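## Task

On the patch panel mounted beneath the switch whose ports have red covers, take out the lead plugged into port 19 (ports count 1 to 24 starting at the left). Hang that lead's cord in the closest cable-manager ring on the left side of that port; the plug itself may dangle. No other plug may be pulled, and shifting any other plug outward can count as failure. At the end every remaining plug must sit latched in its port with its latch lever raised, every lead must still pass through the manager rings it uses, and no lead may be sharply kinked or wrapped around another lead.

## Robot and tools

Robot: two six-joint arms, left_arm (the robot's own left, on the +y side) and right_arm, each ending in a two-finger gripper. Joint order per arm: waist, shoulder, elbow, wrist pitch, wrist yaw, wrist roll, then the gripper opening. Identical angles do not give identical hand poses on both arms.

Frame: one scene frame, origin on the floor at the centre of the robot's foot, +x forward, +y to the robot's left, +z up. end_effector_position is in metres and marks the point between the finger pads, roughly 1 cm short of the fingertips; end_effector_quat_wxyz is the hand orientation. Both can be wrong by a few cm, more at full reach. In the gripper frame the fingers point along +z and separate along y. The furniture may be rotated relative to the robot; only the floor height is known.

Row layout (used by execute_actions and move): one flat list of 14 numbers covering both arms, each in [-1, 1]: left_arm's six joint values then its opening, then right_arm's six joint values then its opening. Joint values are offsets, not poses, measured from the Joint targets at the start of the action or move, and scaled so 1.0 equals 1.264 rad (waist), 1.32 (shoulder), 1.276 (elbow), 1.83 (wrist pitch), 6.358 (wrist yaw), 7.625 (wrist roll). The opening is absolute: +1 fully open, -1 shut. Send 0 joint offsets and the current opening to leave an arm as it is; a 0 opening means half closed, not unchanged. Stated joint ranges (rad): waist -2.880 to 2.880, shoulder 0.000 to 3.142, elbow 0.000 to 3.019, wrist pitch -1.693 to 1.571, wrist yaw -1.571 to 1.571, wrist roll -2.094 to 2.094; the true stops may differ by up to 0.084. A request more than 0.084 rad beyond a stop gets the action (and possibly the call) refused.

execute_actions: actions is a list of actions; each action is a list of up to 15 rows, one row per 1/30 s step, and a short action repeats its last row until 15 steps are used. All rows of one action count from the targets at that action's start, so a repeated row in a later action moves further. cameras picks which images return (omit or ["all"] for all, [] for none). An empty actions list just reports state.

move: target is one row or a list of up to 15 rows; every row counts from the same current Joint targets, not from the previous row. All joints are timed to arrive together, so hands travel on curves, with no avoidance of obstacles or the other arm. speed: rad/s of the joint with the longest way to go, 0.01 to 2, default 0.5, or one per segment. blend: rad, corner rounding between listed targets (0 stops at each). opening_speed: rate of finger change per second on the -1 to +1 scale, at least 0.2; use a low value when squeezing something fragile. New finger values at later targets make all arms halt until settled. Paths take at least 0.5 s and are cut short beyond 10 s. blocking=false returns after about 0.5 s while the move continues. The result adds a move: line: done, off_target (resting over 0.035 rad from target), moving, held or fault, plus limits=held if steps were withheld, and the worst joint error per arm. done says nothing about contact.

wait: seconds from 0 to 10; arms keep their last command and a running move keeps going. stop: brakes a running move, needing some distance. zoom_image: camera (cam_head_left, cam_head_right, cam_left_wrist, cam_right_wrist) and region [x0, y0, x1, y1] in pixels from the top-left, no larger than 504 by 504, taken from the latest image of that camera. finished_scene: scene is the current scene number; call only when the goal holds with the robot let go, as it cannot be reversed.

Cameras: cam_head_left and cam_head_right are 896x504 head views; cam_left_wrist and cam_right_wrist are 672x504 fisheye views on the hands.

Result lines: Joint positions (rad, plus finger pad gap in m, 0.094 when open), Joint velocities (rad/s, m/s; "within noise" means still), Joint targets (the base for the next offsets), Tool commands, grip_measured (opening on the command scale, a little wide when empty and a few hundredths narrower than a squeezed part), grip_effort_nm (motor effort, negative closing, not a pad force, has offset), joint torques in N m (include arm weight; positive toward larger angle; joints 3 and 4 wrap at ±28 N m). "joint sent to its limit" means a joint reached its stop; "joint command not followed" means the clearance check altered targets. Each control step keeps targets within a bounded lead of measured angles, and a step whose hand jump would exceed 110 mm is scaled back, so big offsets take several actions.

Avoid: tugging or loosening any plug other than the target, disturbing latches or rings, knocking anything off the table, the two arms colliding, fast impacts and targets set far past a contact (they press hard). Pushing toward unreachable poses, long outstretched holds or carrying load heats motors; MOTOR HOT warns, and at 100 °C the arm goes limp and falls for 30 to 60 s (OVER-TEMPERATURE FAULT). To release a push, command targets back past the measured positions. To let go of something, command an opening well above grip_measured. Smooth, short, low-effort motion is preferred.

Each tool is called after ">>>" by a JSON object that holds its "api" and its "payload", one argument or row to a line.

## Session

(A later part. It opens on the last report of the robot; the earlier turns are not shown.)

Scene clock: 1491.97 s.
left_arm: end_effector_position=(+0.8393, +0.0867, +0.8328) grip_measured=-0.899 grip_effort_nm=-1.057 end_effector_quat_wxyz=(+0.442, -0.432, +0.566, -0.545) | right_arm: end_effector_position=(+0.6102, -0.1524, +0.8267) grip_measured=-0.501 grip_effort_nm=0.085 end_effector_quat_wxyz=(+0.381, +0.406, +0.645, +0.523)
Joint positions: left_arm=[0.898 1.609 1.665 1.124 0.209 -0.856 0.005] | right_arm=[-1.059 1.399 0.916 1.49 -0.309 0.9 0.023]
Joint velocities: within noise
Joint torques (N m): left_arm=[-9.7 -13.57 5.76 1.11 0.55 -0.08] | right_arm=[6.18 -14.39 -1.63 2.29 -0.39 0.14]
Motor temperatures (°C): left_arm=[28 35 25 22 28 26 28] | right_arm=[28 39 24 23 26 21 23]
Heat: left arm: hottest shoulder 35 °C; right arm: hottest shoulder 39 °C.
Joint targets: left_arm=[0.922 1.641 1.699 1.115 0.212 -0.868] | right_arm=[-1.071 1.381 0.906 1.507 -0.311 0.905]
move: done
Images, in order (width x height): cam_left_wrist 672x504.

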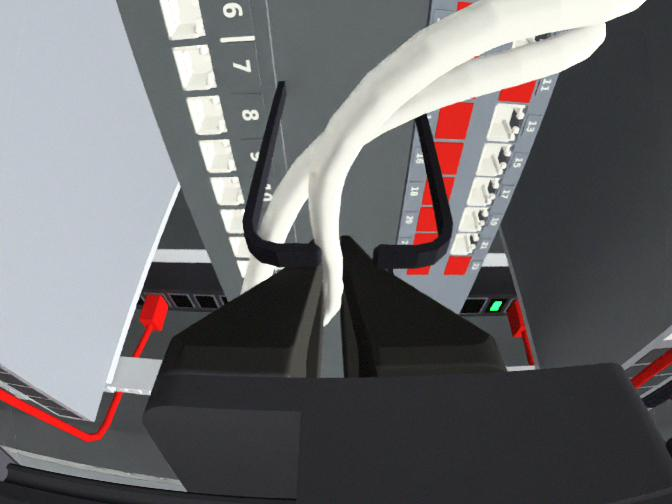

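>>> {"api": "move", "payload": {
  "target": [0.012,0.018,0.032,-0.0098,0,0,-0.92,0,0,0,0,0,0,-0.5],
  "speed": 0.08,
  "cameras": ["cam_left_wrist"]
}}

>>> {"api": "zoom_image", "payload": {
  "camera": "cam_left_wrist",
  "region": [200, 130, 440, 380]
}}

Scene clock: 1501.50 s.
left_arm: end_effector_position=(+0.8470, +0.0855, +0.8307) grip_measured=-0.899 grip_effort_nm=-1.062 end_effector_quat_wxyz=(+0.446, -0.430, +0.564, -0.546) | right_arm: end_effector_position=(+0.6102, -0.1524, +0.8267) grip_measured=-0.501 grip_effort_nm=0.085 end_effector_quat_wxyz=(+0.381, +0.406, +0.645, +0.523)
Joint positions: left_arm=[0.9 1.626 1.704 1.112 0.214 -0.856 0.005] | right_arm=[-1.059 1.399 0.916 1.49 -0.309 0.9 0.023]
Joint velocities: within noise
Joint torques (N m): left_arm=[-8.7 -13.27 6.12 0.9 0.37 -0.08] | right_arm=[6.07 -14.27 -1.68 2.3 -0.4 0.15]
Motor temperatures (°C): left_arm=[28 35 26 22 28 26 28] | right_arm=[28 39 24 23 26 21 23]
Heat: left arm: hottest shoulder 35 °C; right arm: hottest shoulder 39 °C.
Joint targets: left_arm=[0.937 1.665 1.740 1.097 0.212 -0.868] | right_arm=[-1.071 1.381 0.906 1.507 -0.311 0.905]
move: off_target (left_arm); left_arm: the shoulder is farthest, 0.038 rad from its target
Images, in order (width x height): cam_left_wrist 672x504.

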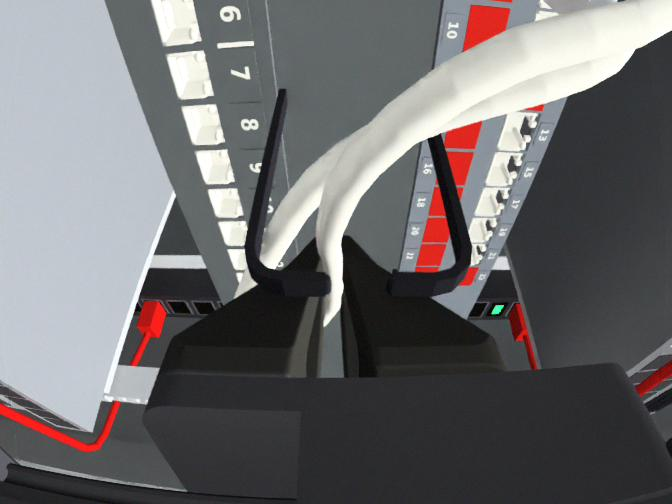

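Scaled by 2.016 from the camera's 672x504 image, which has a finer 960x720 frame.

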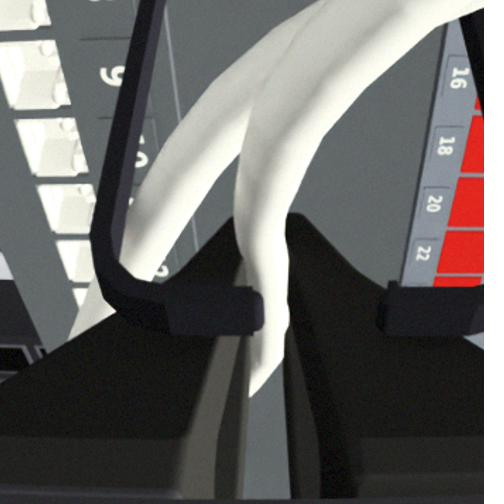

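>>> {"api": "move", "payload": {
  "target": [0.014,0.021,0.012,0.0,0,0,-0.92,0,0,0,0,0,0,-0.5],
  "speed": 0.08,
  "cameras": ["cam_left_wrist"]
}}

>>> {"api": "zoom_image", "payload": {
  "camera": "cam_left_wrist",
  "region": [200, 130, 440, 380]
}}

Scene clock: 1509.73 s.
left_arm: end_effector_position=(+0.8491, +0.0840, +0.8267) grip_measured=-0.900 grip_effort_nm=-1.062 end_effector_quat_wxyz=(+0.448, -0.426, +0.564, -0.547) | right_arm: end_effector_position=(+0.6102, -0.1524, +0.8267) grip_measured=-0.501 grip_effort_nm=0.090 end_effector_quat_wxyz=(+0.381, +0.406, +0.645, +0.523)
Joint positions: left_arm=[0.904 1.642 1.725 1.111 0.223 -0.856 0.005] | right_arm=[-1.059 1.399 0.916 1.49 -0.309 0.9 0.023]
Joint velocities: within noise
Joint torques (N m): left_arm=[-7.77 -12.51 5.71 0.88 0.05 -0.08] | right_arm=[6.07 -14.39 -1.54 2.25 -0.4 0.14]
Motor temperatures (°C): left_arm=[27 35 26 22 28 26 29] | right_arm=[28 39 24 23 26 21 23]
Heat: left arm: hottest shoulder 35 °C; right arm: hottest shoulder 39 °C.
Joint targets: left_arm=[0.955 1.693 1.755 1.097 0.212 -0.868] | right_arm=[-1.071 1.381 0.906 1.507 -0.311 0.905]
move: off_target (left_arm); left_arm: the shoulder is farthest, 0.051 rad from its target
Images, in order (width x height): cam_left_wrist 672x504.

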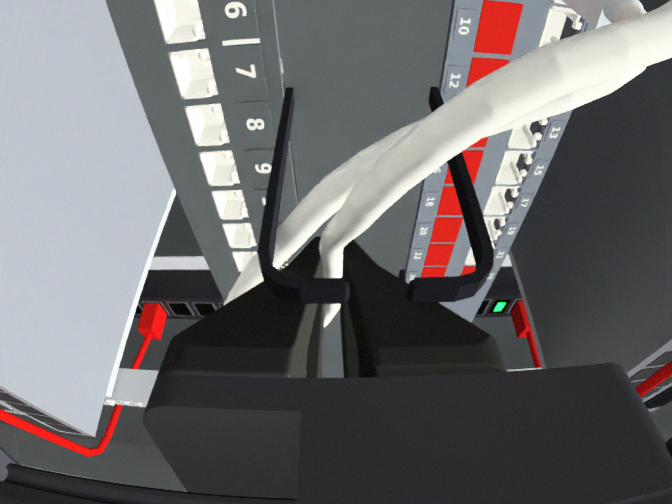

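Scaled by 2.016 from the camera's 672x504 image, which has a finer 960x720 frame.

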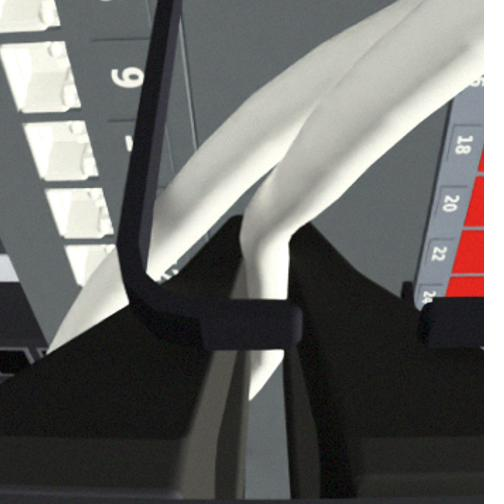

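>>> {"api": "move", "payload": {
  "target": [0.006,0.0,-0.066,0.0345,0,0,-0.92,0,0,0,0,0,0,-0.5],
  "speed": 0.08,
  "cameras": ["cam_left_wrist"]
}}

>>> {"api": "zoom_image", "payload": {
  "camera": "cam_left_wrist",
  "region": [200, 130, 440, 380]
}}

Scene clock: 1521.70 s.
left_arm: end_effector_position=(+0.8325, +0.0871, +0.8162) grip_measured=-0.900 grip_effort_nm=-1.062 end_effector_quat_wxyz=(+0.452, -0.424, +0.568, -0.542) | right_arm: end_effector_position=(+0.6102, -0.1524, +0.8267) grip_measured=-0.501 grip_effort_nm=0.090 end_effector_quat_wxyz=(+0.381, +0.406, +0.645, +0.523)
Joint positions: left_arm=[0.921 1.645 1.684 1.157 0.224 -0.856 0.005] | right_arm=[-1.059 1.399 0.916 1.49 -0.309 0.9 0.023]
Joint velocities: within noise
Joint torques (N m): left_arm=[-8.29 -12.4 2.35 1.69 -0.01 -0.09] | right_arm=[6.18 -14.15 -1.59 2.26 -0.4 0.15]
Motor temperatures (°C): left_arm=[27 35 26 22 27 26 29] | right_arm=[28 39 24 23 26 21 23]
Heat: left arm: hottest shoulder 35 °C; right arm: hottest shoulder 39 °C.
Joint targets: left_arm=[0.963 1.693 1.671 1.160 0.212 -0.868] | right_arm=[-1.071 1.381 0.906 1.507 -0.311 0.905]
move: off_target (left_arm); left_arm: the shoulder is farthest, 0.048 rad from its target
Images, in order (width x height): cam_left_wrist 672x504.

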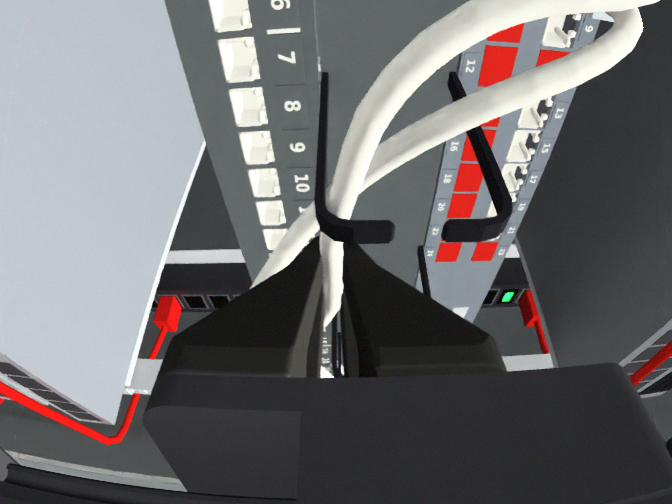

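Scaled by 2.016 from the camera's 672x504 image, which has a finer 960x720 frame.

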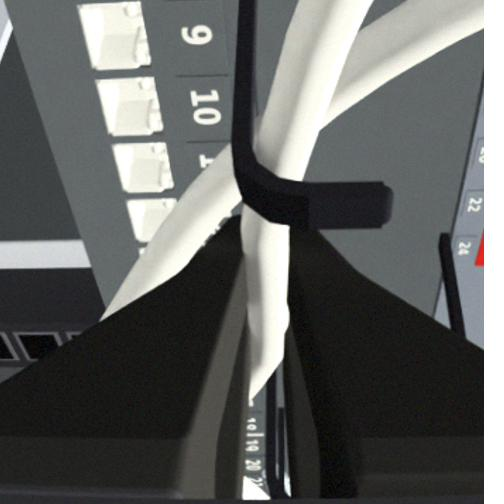

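>>> {"api": "move", "payload": {
  "target": [
    [0.01,0.014,-0.02,0.01,0,0,-0.92,0,0,0,0,0,0,-0.5],
    [0.01,0.014,-0.02,0.01,0,0,-0.78,0,0,0,0,0,0,-0.5]
  ],
  "speed": 0.08,
  "opening_speed": 0.2,
  "cameras": ["cam_left_wrist"]
}}

>>> {"api": "zoom_image", "payload": {
  "camera": "cam_left_wrist",
  "region": [200, 100, 440, 350]
}}

Scene clock: 1542.90 s.
left_arm: end_effector_position=(+0.8246, +0.0879, +0.8131) grip_measured=-0.782 grip_effort_nm=0.037 end_effector_quat_wxyz=(+0.454, -0.423, +0.568, -0.541) | right_arm: end_effector_position=(+0.6102, -0.1524, +0.8267) grip_measured=-0.501 grip_effort_nm=0.090 end_effector_quat_wxyz=(+0.381, +0.406, +0.645, +0.523)
Joint positions: left_arm=[0.926 1.647 1.664 1.182 0.225 -0.856 0.01] | right_arm=[-1.059 1.399 0.916 1.49 -0.309 0.9 0.023]
Joint velocities: within noise
Joint torques (N m): left_arm=[-7.71 -11.34 1.76 1.36 -0.04 -0.09] | right_arm=[5.95 -14.45 -1.66 2.29 -0.41 0.14]
Motor temperatures (°C): left_arm=[27 33 26 22 27 26 29] | right_arm=[28 39 24 23 26 21 23]
Heat: left arm: hottest shoulder 33 °C; right arm: hottest shoulder 39 °C.
Joint targets: left_arm=[0.975 1.711 1.646 1.178 0.212 -0.868] | right_arm=[-1.071 1.381 0.906 1.507 -0.311 0.905]
move: off_target (left_arm); target 2's new numbers were sent with left_arm's shoulder 0.066 rad from that target; left_arm: the shoulder is farthest, 0.065 rad from its target
Images, in order (width x height): cam_left_wrist 672x504.

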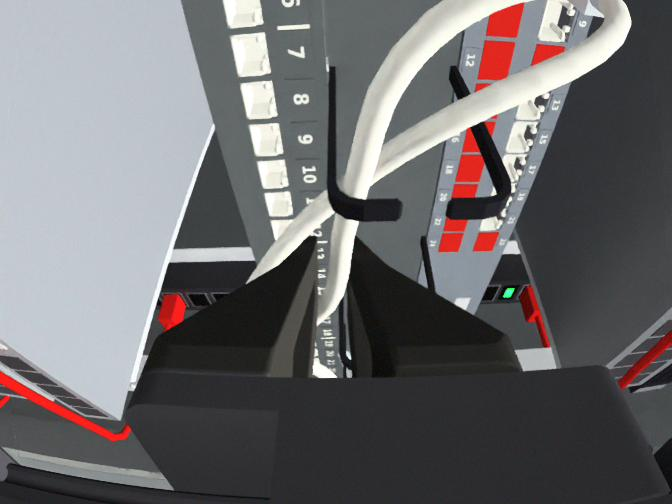

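Scaled by 2.016 from the camera's 672x504 image, which has a finer 960x720 frame.

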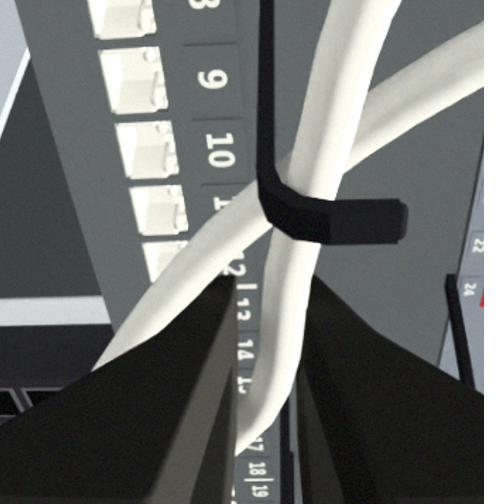

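>>> {"api": "move", "payload": {
  "target": [
    [-0.01,-0.03,0.0,0.0,0,0,-0.78,0,0,0,0,0,0,-0.5],
    [-0.01,-0.03,0.0,0.0,0,0,-0.58,0,0,0,0,0,0,-0.5]
  ],
  "speed": 0.08,
  "opening_speed": 0.2,
  "cameras": ["cam_left_wrist"]
}}

>>> {"api": "zoom_image", "payload": {
  "camera": "cam_left_wrist",
  "region": [200, 100, 440, 350]
}}

Scene clock: 1553.80 s.
left_arm: end_effector_position=(+0.8213, +0.0863, +0.8111) grip_measured=-0.583 grip_effort_nm=0.076 end_effector_quat_wxyz=(+0.451, -0.423, +0.570, -0.541) | right_arm: end_effector_position=(+0.6102, -0.1524, +0.8267) grip_measured=-0.501 grip_effort_nm=0.085 end_effector_quat_wxyz=(+0.381, +0.406, +0.645, +0.523)
Joint positions: left_arm=[0.926 1.647 1.656 1.183 0.225 -0.856 0.02] | right_arm=[-1.059 1.399 0.916 1.49 -0.309 0.9 0.023]
Joint velocities: within noise
Joint torques (N m): left_arm=[-8.53 -13.86 2.26 1.32 -0.03 -0.08] | right_arm=[5.95 -14.33 -1.65 2.28 -0.4 0.15]
Motor temperatures (°C): left_arm=[27 34 26 22 27 26 29] | right_arm=[28 39 24 23 26 21 23]
Heat: left arm: hottest shoulder 34 °C; right arm: hottest shoulder 39 °C.
Joint targets: left_arm=[0.962 1.672 1.646 1.178 0.212 -0.868] | right_arm=[-1.071 1.381 0.906 1.507 -0.311 0.905]
move: off_target (left_arm); target 2's new numbers were sent with left_arm's waist 0.037 rad from that target; left_arm: the waist is farthest, 0.037 rad from its target
Images, in order (width x height): cam_left_wrist 672x504.

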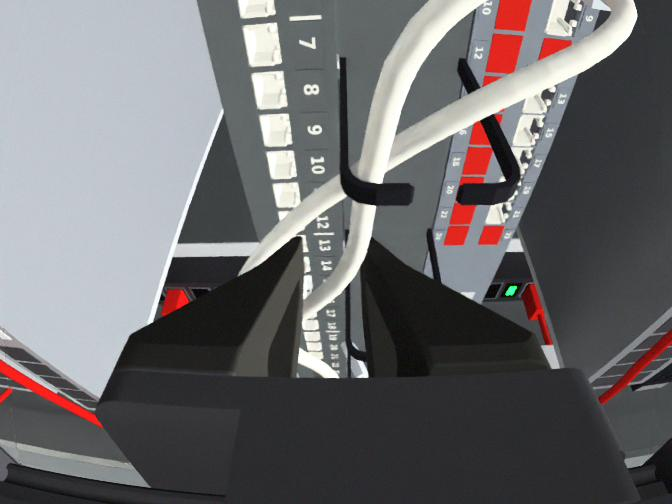

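Scaled by 2.016 from the camera's 672x504 image, which has a finer 960x720 frame.

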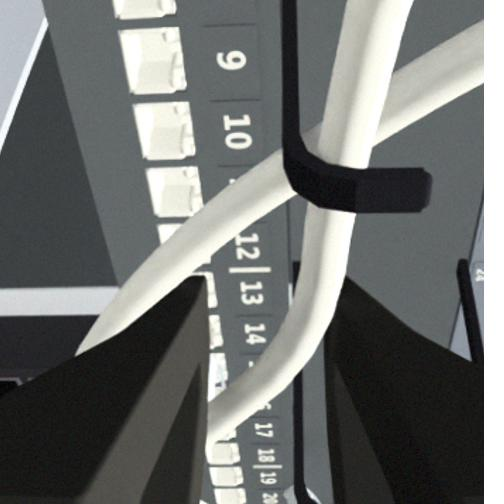

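>>> {"api": "move", "payload": {
  "target": [
    [-0.012,-0.03,-0.06,0.04,0,0,-0.58,0,0,0,0,0,0,-0.5],
    [-0.012,-0.055,-0.15,0.085,0,0,-0.58,0,0,0,0,0,0,-0.5]
  ],
  "speed": 0.1,
  "blend": 0.02
}}

>>> {"api": "zoom_image", "payload": {
  "camera": "cam_left_wrist",
  "region": [200, 40, 440, 290]
}}

>>> {"api": "zoom_image", "payload": {
  "camera": "cam_head_left",
  "region": [420, 220, 640, 320]
}}

Scene clock: 1564.83 s.
left_arm: end_effector_position=(+0.7604, +0.0842, +0.8100) grip_measured=-0.582 grip_effort_nm=0.051 end_effector_quat_wxyz=(+0.443, -0.427, +0.577, -0.537) | right_arm: end_effector_position=(+0.6102, -0.1524, +0.8267) grip_measured=-0.501 grip_effort_nm=0.085 end_effector_quat_wxyz=(+0.381, +0.406, +0.645, +0.523)
Joint positions: left_arm=[0.926 1.613 1.462 1.321 0.216 -0.856 0.02] | right_arm=[-1.059 1.399 0.916 1.49 -0.309 0.9 0.023]
Joint velocities: within noise
Joint torques (N m): left_arm=[-9.52 -15.62 1.36 2.11 0.29 -0.07] | right_arm=[5.95 -14.27 -1.63 2.21 -0.4 0.13]
Motor temperatures (°C): left_arm=[27 35 26 22 27 26 28] | right_arm=[28 39 24 23 26 21 23]
Heat: left arm: hottest shoulder 35 °C; right arm: hottest shoulder 39 °C.
Joint targets: left_arm=[0.947 1.599 1.454 1.334 0.212 -0.868] | right_arm=[-1.071 1.381 0.906 1.507 -0.311 0.905]
move: done

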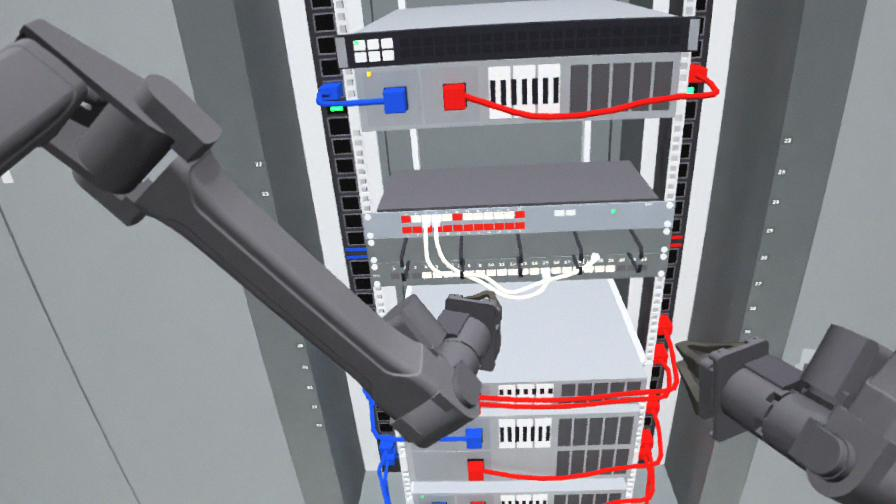

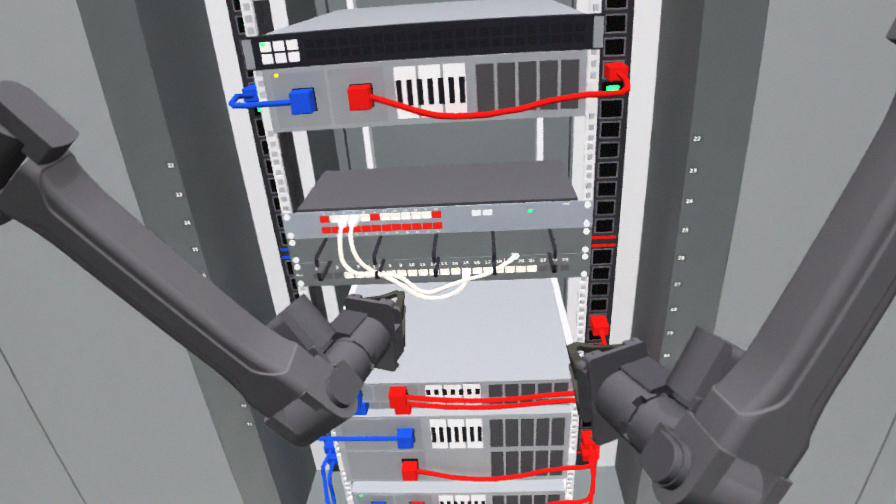

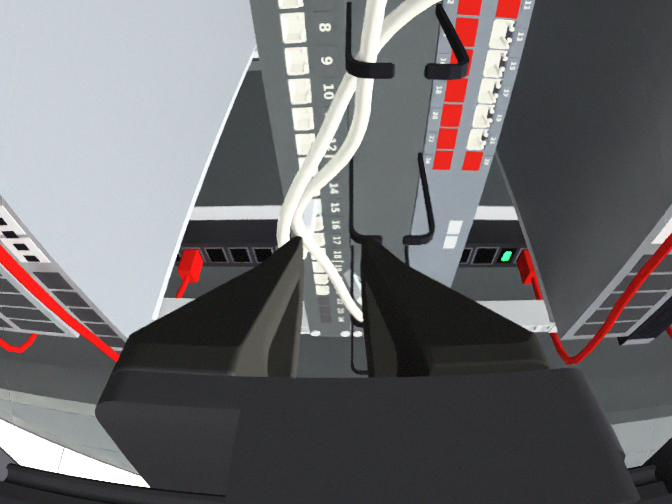

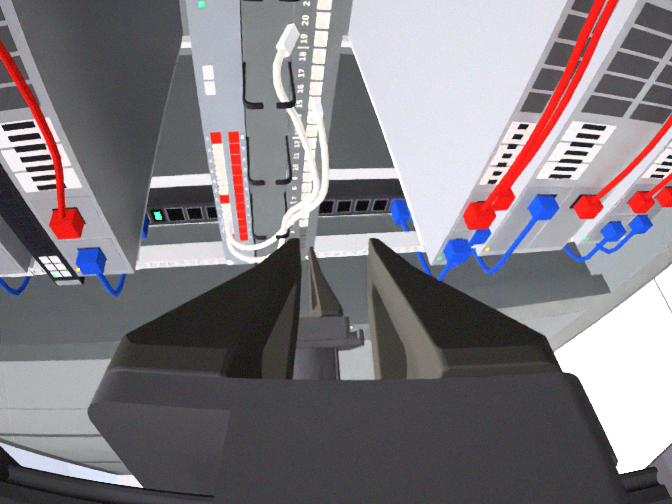

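Scaled by 2.016 from the camera's 672x504 image, which has a finer 960x720 frame.

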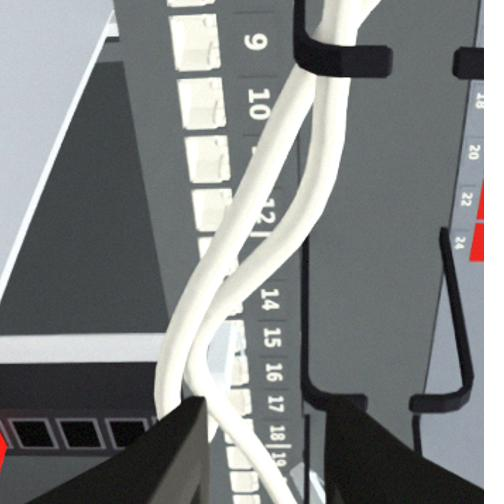

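Scaled by 2.291 from the camera's 896x504 image, which has a finer 1280x720 frame.

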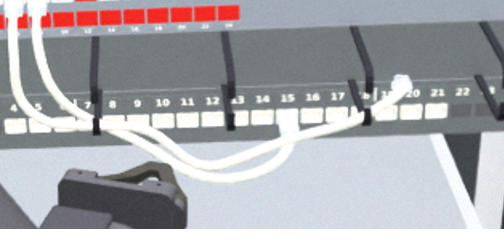

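>>> {"api": "move", "payload": {
  "target": [
    [0,-0.02,-0.12,0.06,0,0,-0.5,0,0,0,0,0,0,-0.5],
    [-0.0293,-0.1848,-0.248,0.037,0,0.2037,-0.5,0,0,0,0,0,0,-0.5],
    [-0.0293,-0.1848,-0.248,0.037,0,0.2037,0.6,0,0,0,0,0,0,-0.5]
  ],
  "speed": [0.3,0.8,0.5],
  "blend": [0.02,0,0],
  "cameras": ["cam_left_wrist","cam_head_left","cam_head_right"]
}}

>>> {"api": "zoom_image", "payload": {
  "camera": "cam_left_wrist",
  "region": [270, 200, 370, 300]
}}

>>> {"api": "zoom_image", "payload": {
  "camera": "cam_left_wrist",
  "region": [480, 150, 600, 270]
}}

Scene clock: 1593.20 s.
left_arm: end_effector_position=(+0.7222, +0.1411, +0.8897) grip_measured=+0.598 grip_effort_nm=0.056 end_effector_quat_wxyz=(+0.698, +0.088, +0.707, -0.076) | right_arm: end_effector_position=(+0.6102, -0.1524, +0.8267) grip_measured=-0.501 grip_effort_nm=0.085 end_effector_quat_wxyz=(+0.381, +0.406, +0.645, +0.523)
Joint positions: left_arm=[0.926 1.365 1.145 1.41 0.216 0.673 0.075] | right_arm=[-1.059 1.399 0.916 1.49 -0.309 0.9 0.023]
Joint velocities: within noise
Joint torques (N m): left_arm=[-10.29 -14.04 0.9 1.17 0.3 0.03] | right_arm=[5.89 -13.92 -1.59 2.29 -0.4 0.15]
Motor temperatures (°C): left_arm=[27 35 25 22 27 26 28] | right_arm=[28 39 24 23 26 21 23]
Heat: left arm: hottest shoulder 35 °C; right arm: hottest shoulder 39 °C.
Joint targets: left_arm=[0.910 1.355 1.138 1.402 0.212 0.685] | right_arm=[-1.071 1.381 0.906 1.507 -0.311 0.905]
move: done
Images, in order (width x height): cam_head_left 896x504, cam_head_right 896x504, cam_left_wrist 672x504.

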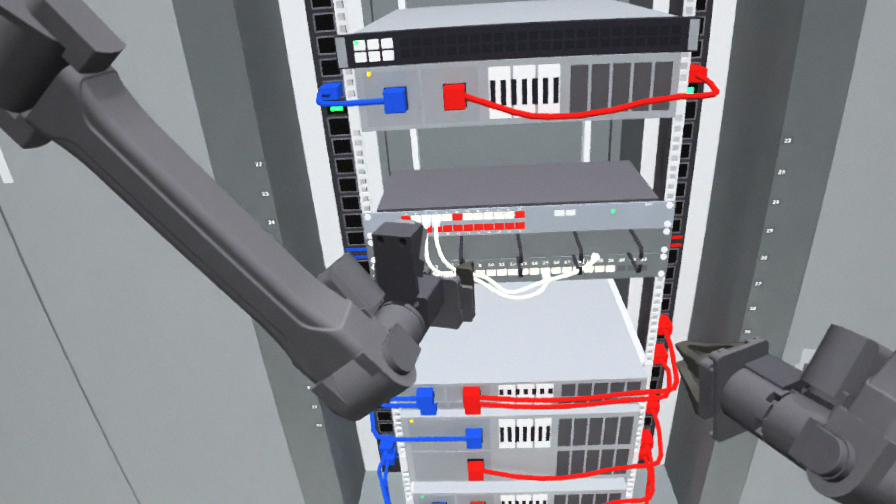

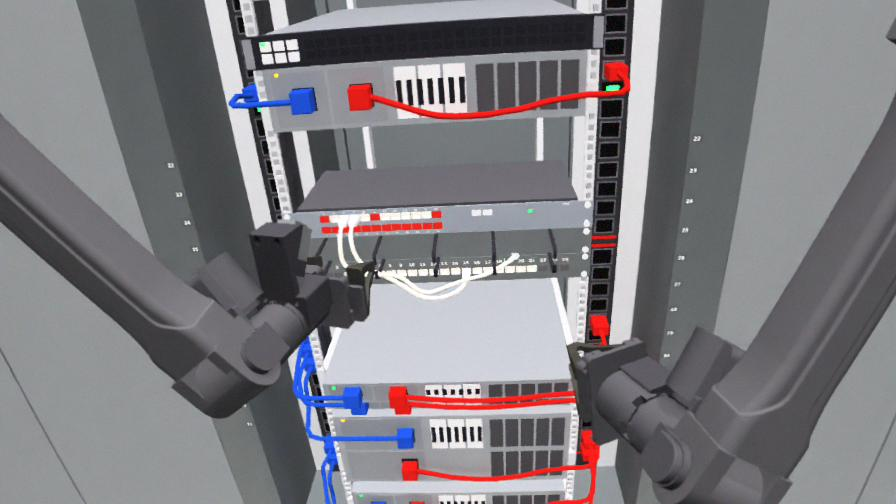

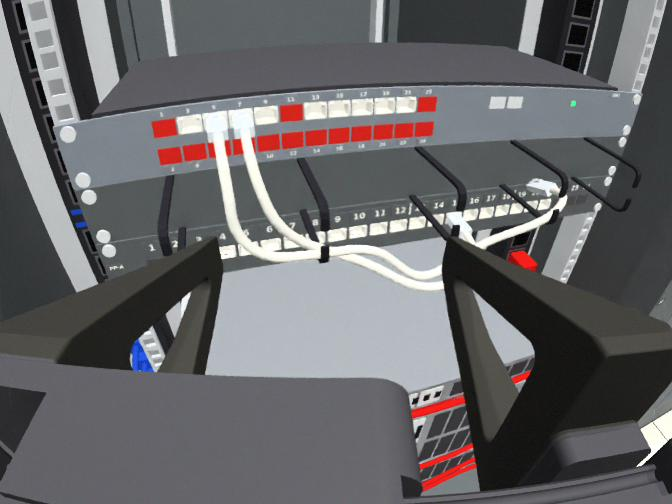

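Scaled by 5.040 from the camera's 672x504 image, which has a finer 960x720 frame.

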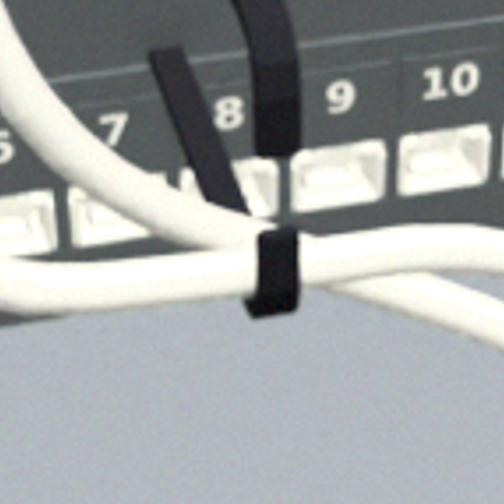

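Scaled by 4.200 from the camera's 672x504 image, which has a finer 960x720 frame.

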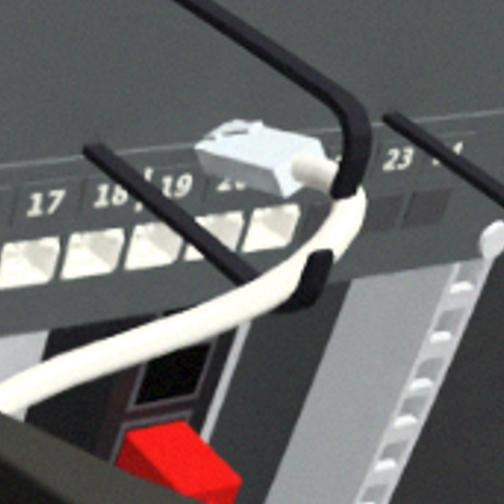

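>>> {"api": "move", "payload": {
  "target": [0,0,0,0,0,0,0.6,0.15,0,0.14,-0.03,0,0,-0.5],
  "speed": 0.4,
  "cameras": ["cam_right_wrist"]
}}

>>> {"api": "zoom_image", "payload": {
  "camera": "cam_right_wrist",
  "region": [350, 0, 470, 120]
}}

Scene clock: 1610.73 s.
left_arm: end_effector_position=(+0.7221, +0.1410, +0.8896) grip_measured=+0.598 grip_effort_nm=0.056 end_effector_quat_wxyz=(+0.697, +0.088, +0.707, -0.076) | right_arm: end_effector_position=(+0.6827, -0.1048, +0.8930) grip_measured=-0.501 grip_effort_nm=0.090 end_effector_quat_wxyz=(+0.406, +0.412, +0.565, +0.588)
Joint positions: left_arm=[0.926 1.365 1.145 1.409 0.216 0.673 0.075] | right_arm=[-0.895 1.398 1.08 1.462 -0.309 0.9 0.023]
Joint velocities: within noise
Joint torques (N m): left_arm=[-10.29 -13.98 0.87 1.18 0.29 0.03] | right_arm=[9.7 -14.51 0.99 0.99 -0.49 0.12]
Motor temperatures (°C): left_arm=[27 35 25 22 27 26 28] | right_arm=[28 39 24 23 26 21 23]
Heat: left arm: hottest shoulder 35 °C; right arm: hottest shoulder 39 °C.
Joint targets: left_arm=[0.910 1.355 1.138 1.401 0.212 0.685] | right_arm=[-0.882 1.381 1.085 1.453 -0.311 0.905]
move: done
Images, in order (width x height): cam_right_wrist 672x504.

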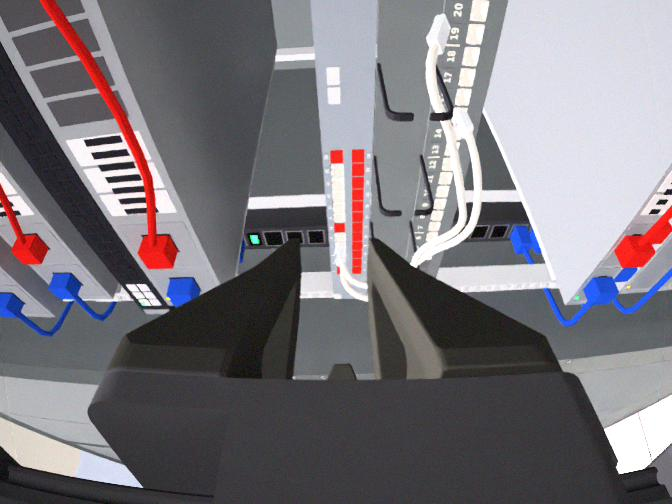

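Scaled by 4.200 from the camera's 672x504 image, which has a finer 960x720 frame.

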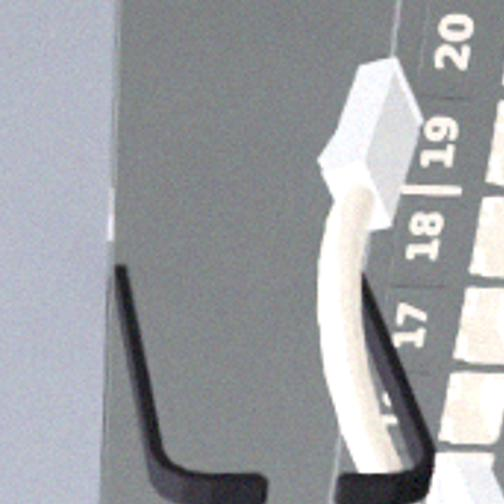

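>>> {"api": "zoom_image", "payload": {
  "camera": "cam_right_wrist",
  "region": [380, 90, 500, 280]
}}

>>> {"api": "move", "payload": {
  "target": [0,0,0,0,0,0,-0.5,0,0,0,0,0,0,-0.5],
  "cameras": ["cam_left_wrist","cam_head_left","cam_head_right"]
}}

>>> {"api": "zoom_image", "payload": {
  "camera": "cam_head_left",
  "region": [500, 240, 620, 310]
}}

>>> {"api": "zoom_image", "payload": {
  "camera": "cam_left_wrist",
  "region": [370, 150, 600, 300]
}}

Scaled by 2.653 from the camera's 672x504 image, which has a finer 960x720 frame.

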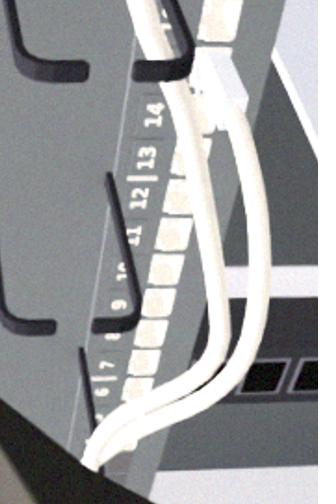

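Scene clock: 1619.40 s.
left_arm: end_effector_position=(+0.7221, +0.1410, +0.8896) grip_measured=-0.498 grip_effort_nm=-0.120 end_effector_quat_wxyz=(+0.697, +0.088, +0.707, -0.076) | right_arm: end_effector_position=(+0.6827, -0.1048, +0.8930) grip_measured=-0.501 grip_effort_nm=0.085 end_effector_quat_wxyz=(+0.406, +0.412, +0.565, +0.588)
Joint positions: left_arm=[0.926 1.365 1.145 1.409 0.216 0.674 0.024] | right_arm=[-0.895 1.398 1.08 1.462 -0.309 0.9 0.023]
Joint velocities: within noise
Joint torques (N m): left_arm=[-10.34 -13.98 0.9 1.16 0.28 0.04] | right_arm=[9.76 -14.51 1.02 1.02 -0.47 0.15]
Motor temperatures (°C): left_arm=[27 35 25 22 27 26 28] | right_arm=[28 39 24 23 26 21 23]
Heat: left arm: hottest shoulder 35 °C; right arm: hottest shoulder 39 °C.
Joint targets: left_arm=[0.910 1.355 1.138 1.402 0.212 0.685] | right_arm=[-0.882 1.381 1.085 1.453 -0.311 0.905]
move: done
Images, in order (width x height): cam_head_left 896x504, cam_head_right 896x504, cam_left_wrist 672x504.

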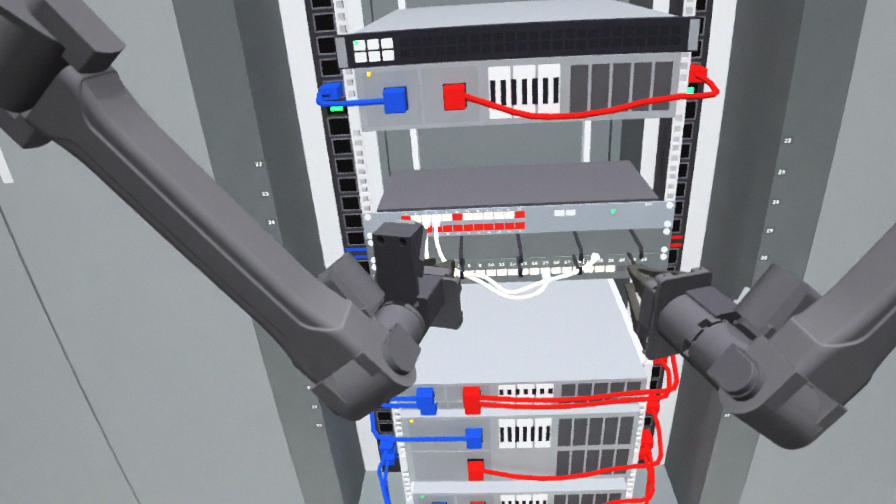

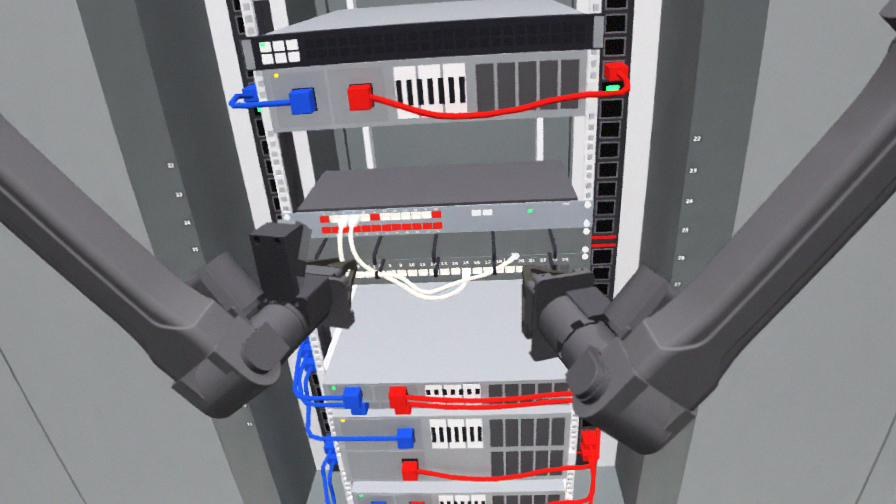

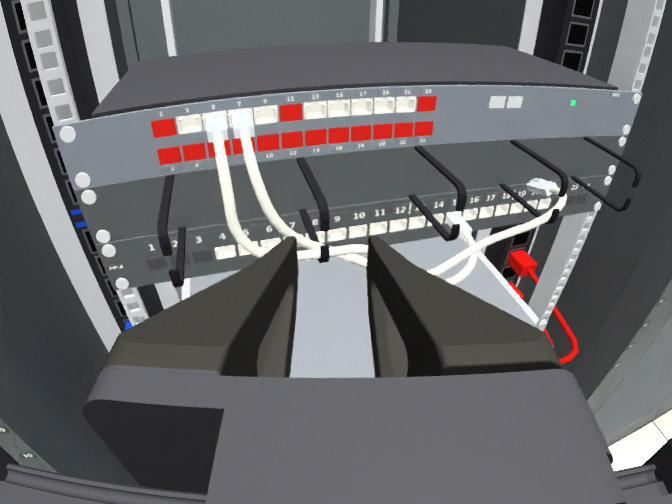

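Scaled by 4.200 from the camera's 896x504 image, which has a finer 1280x720 frame.

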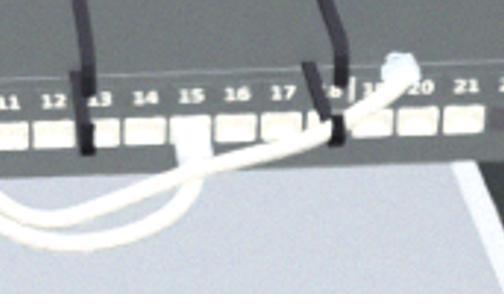

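Scaled by 2.191 from the camera's 672x504 image, which has a finer 960x720 frame.

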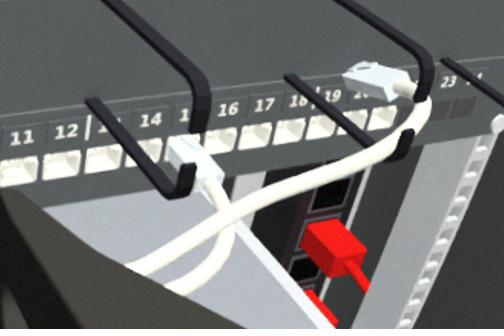

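>>> {"api": "finished_scene", "payload": {
  "scene": 2
}}

The scene is finished: the task was done.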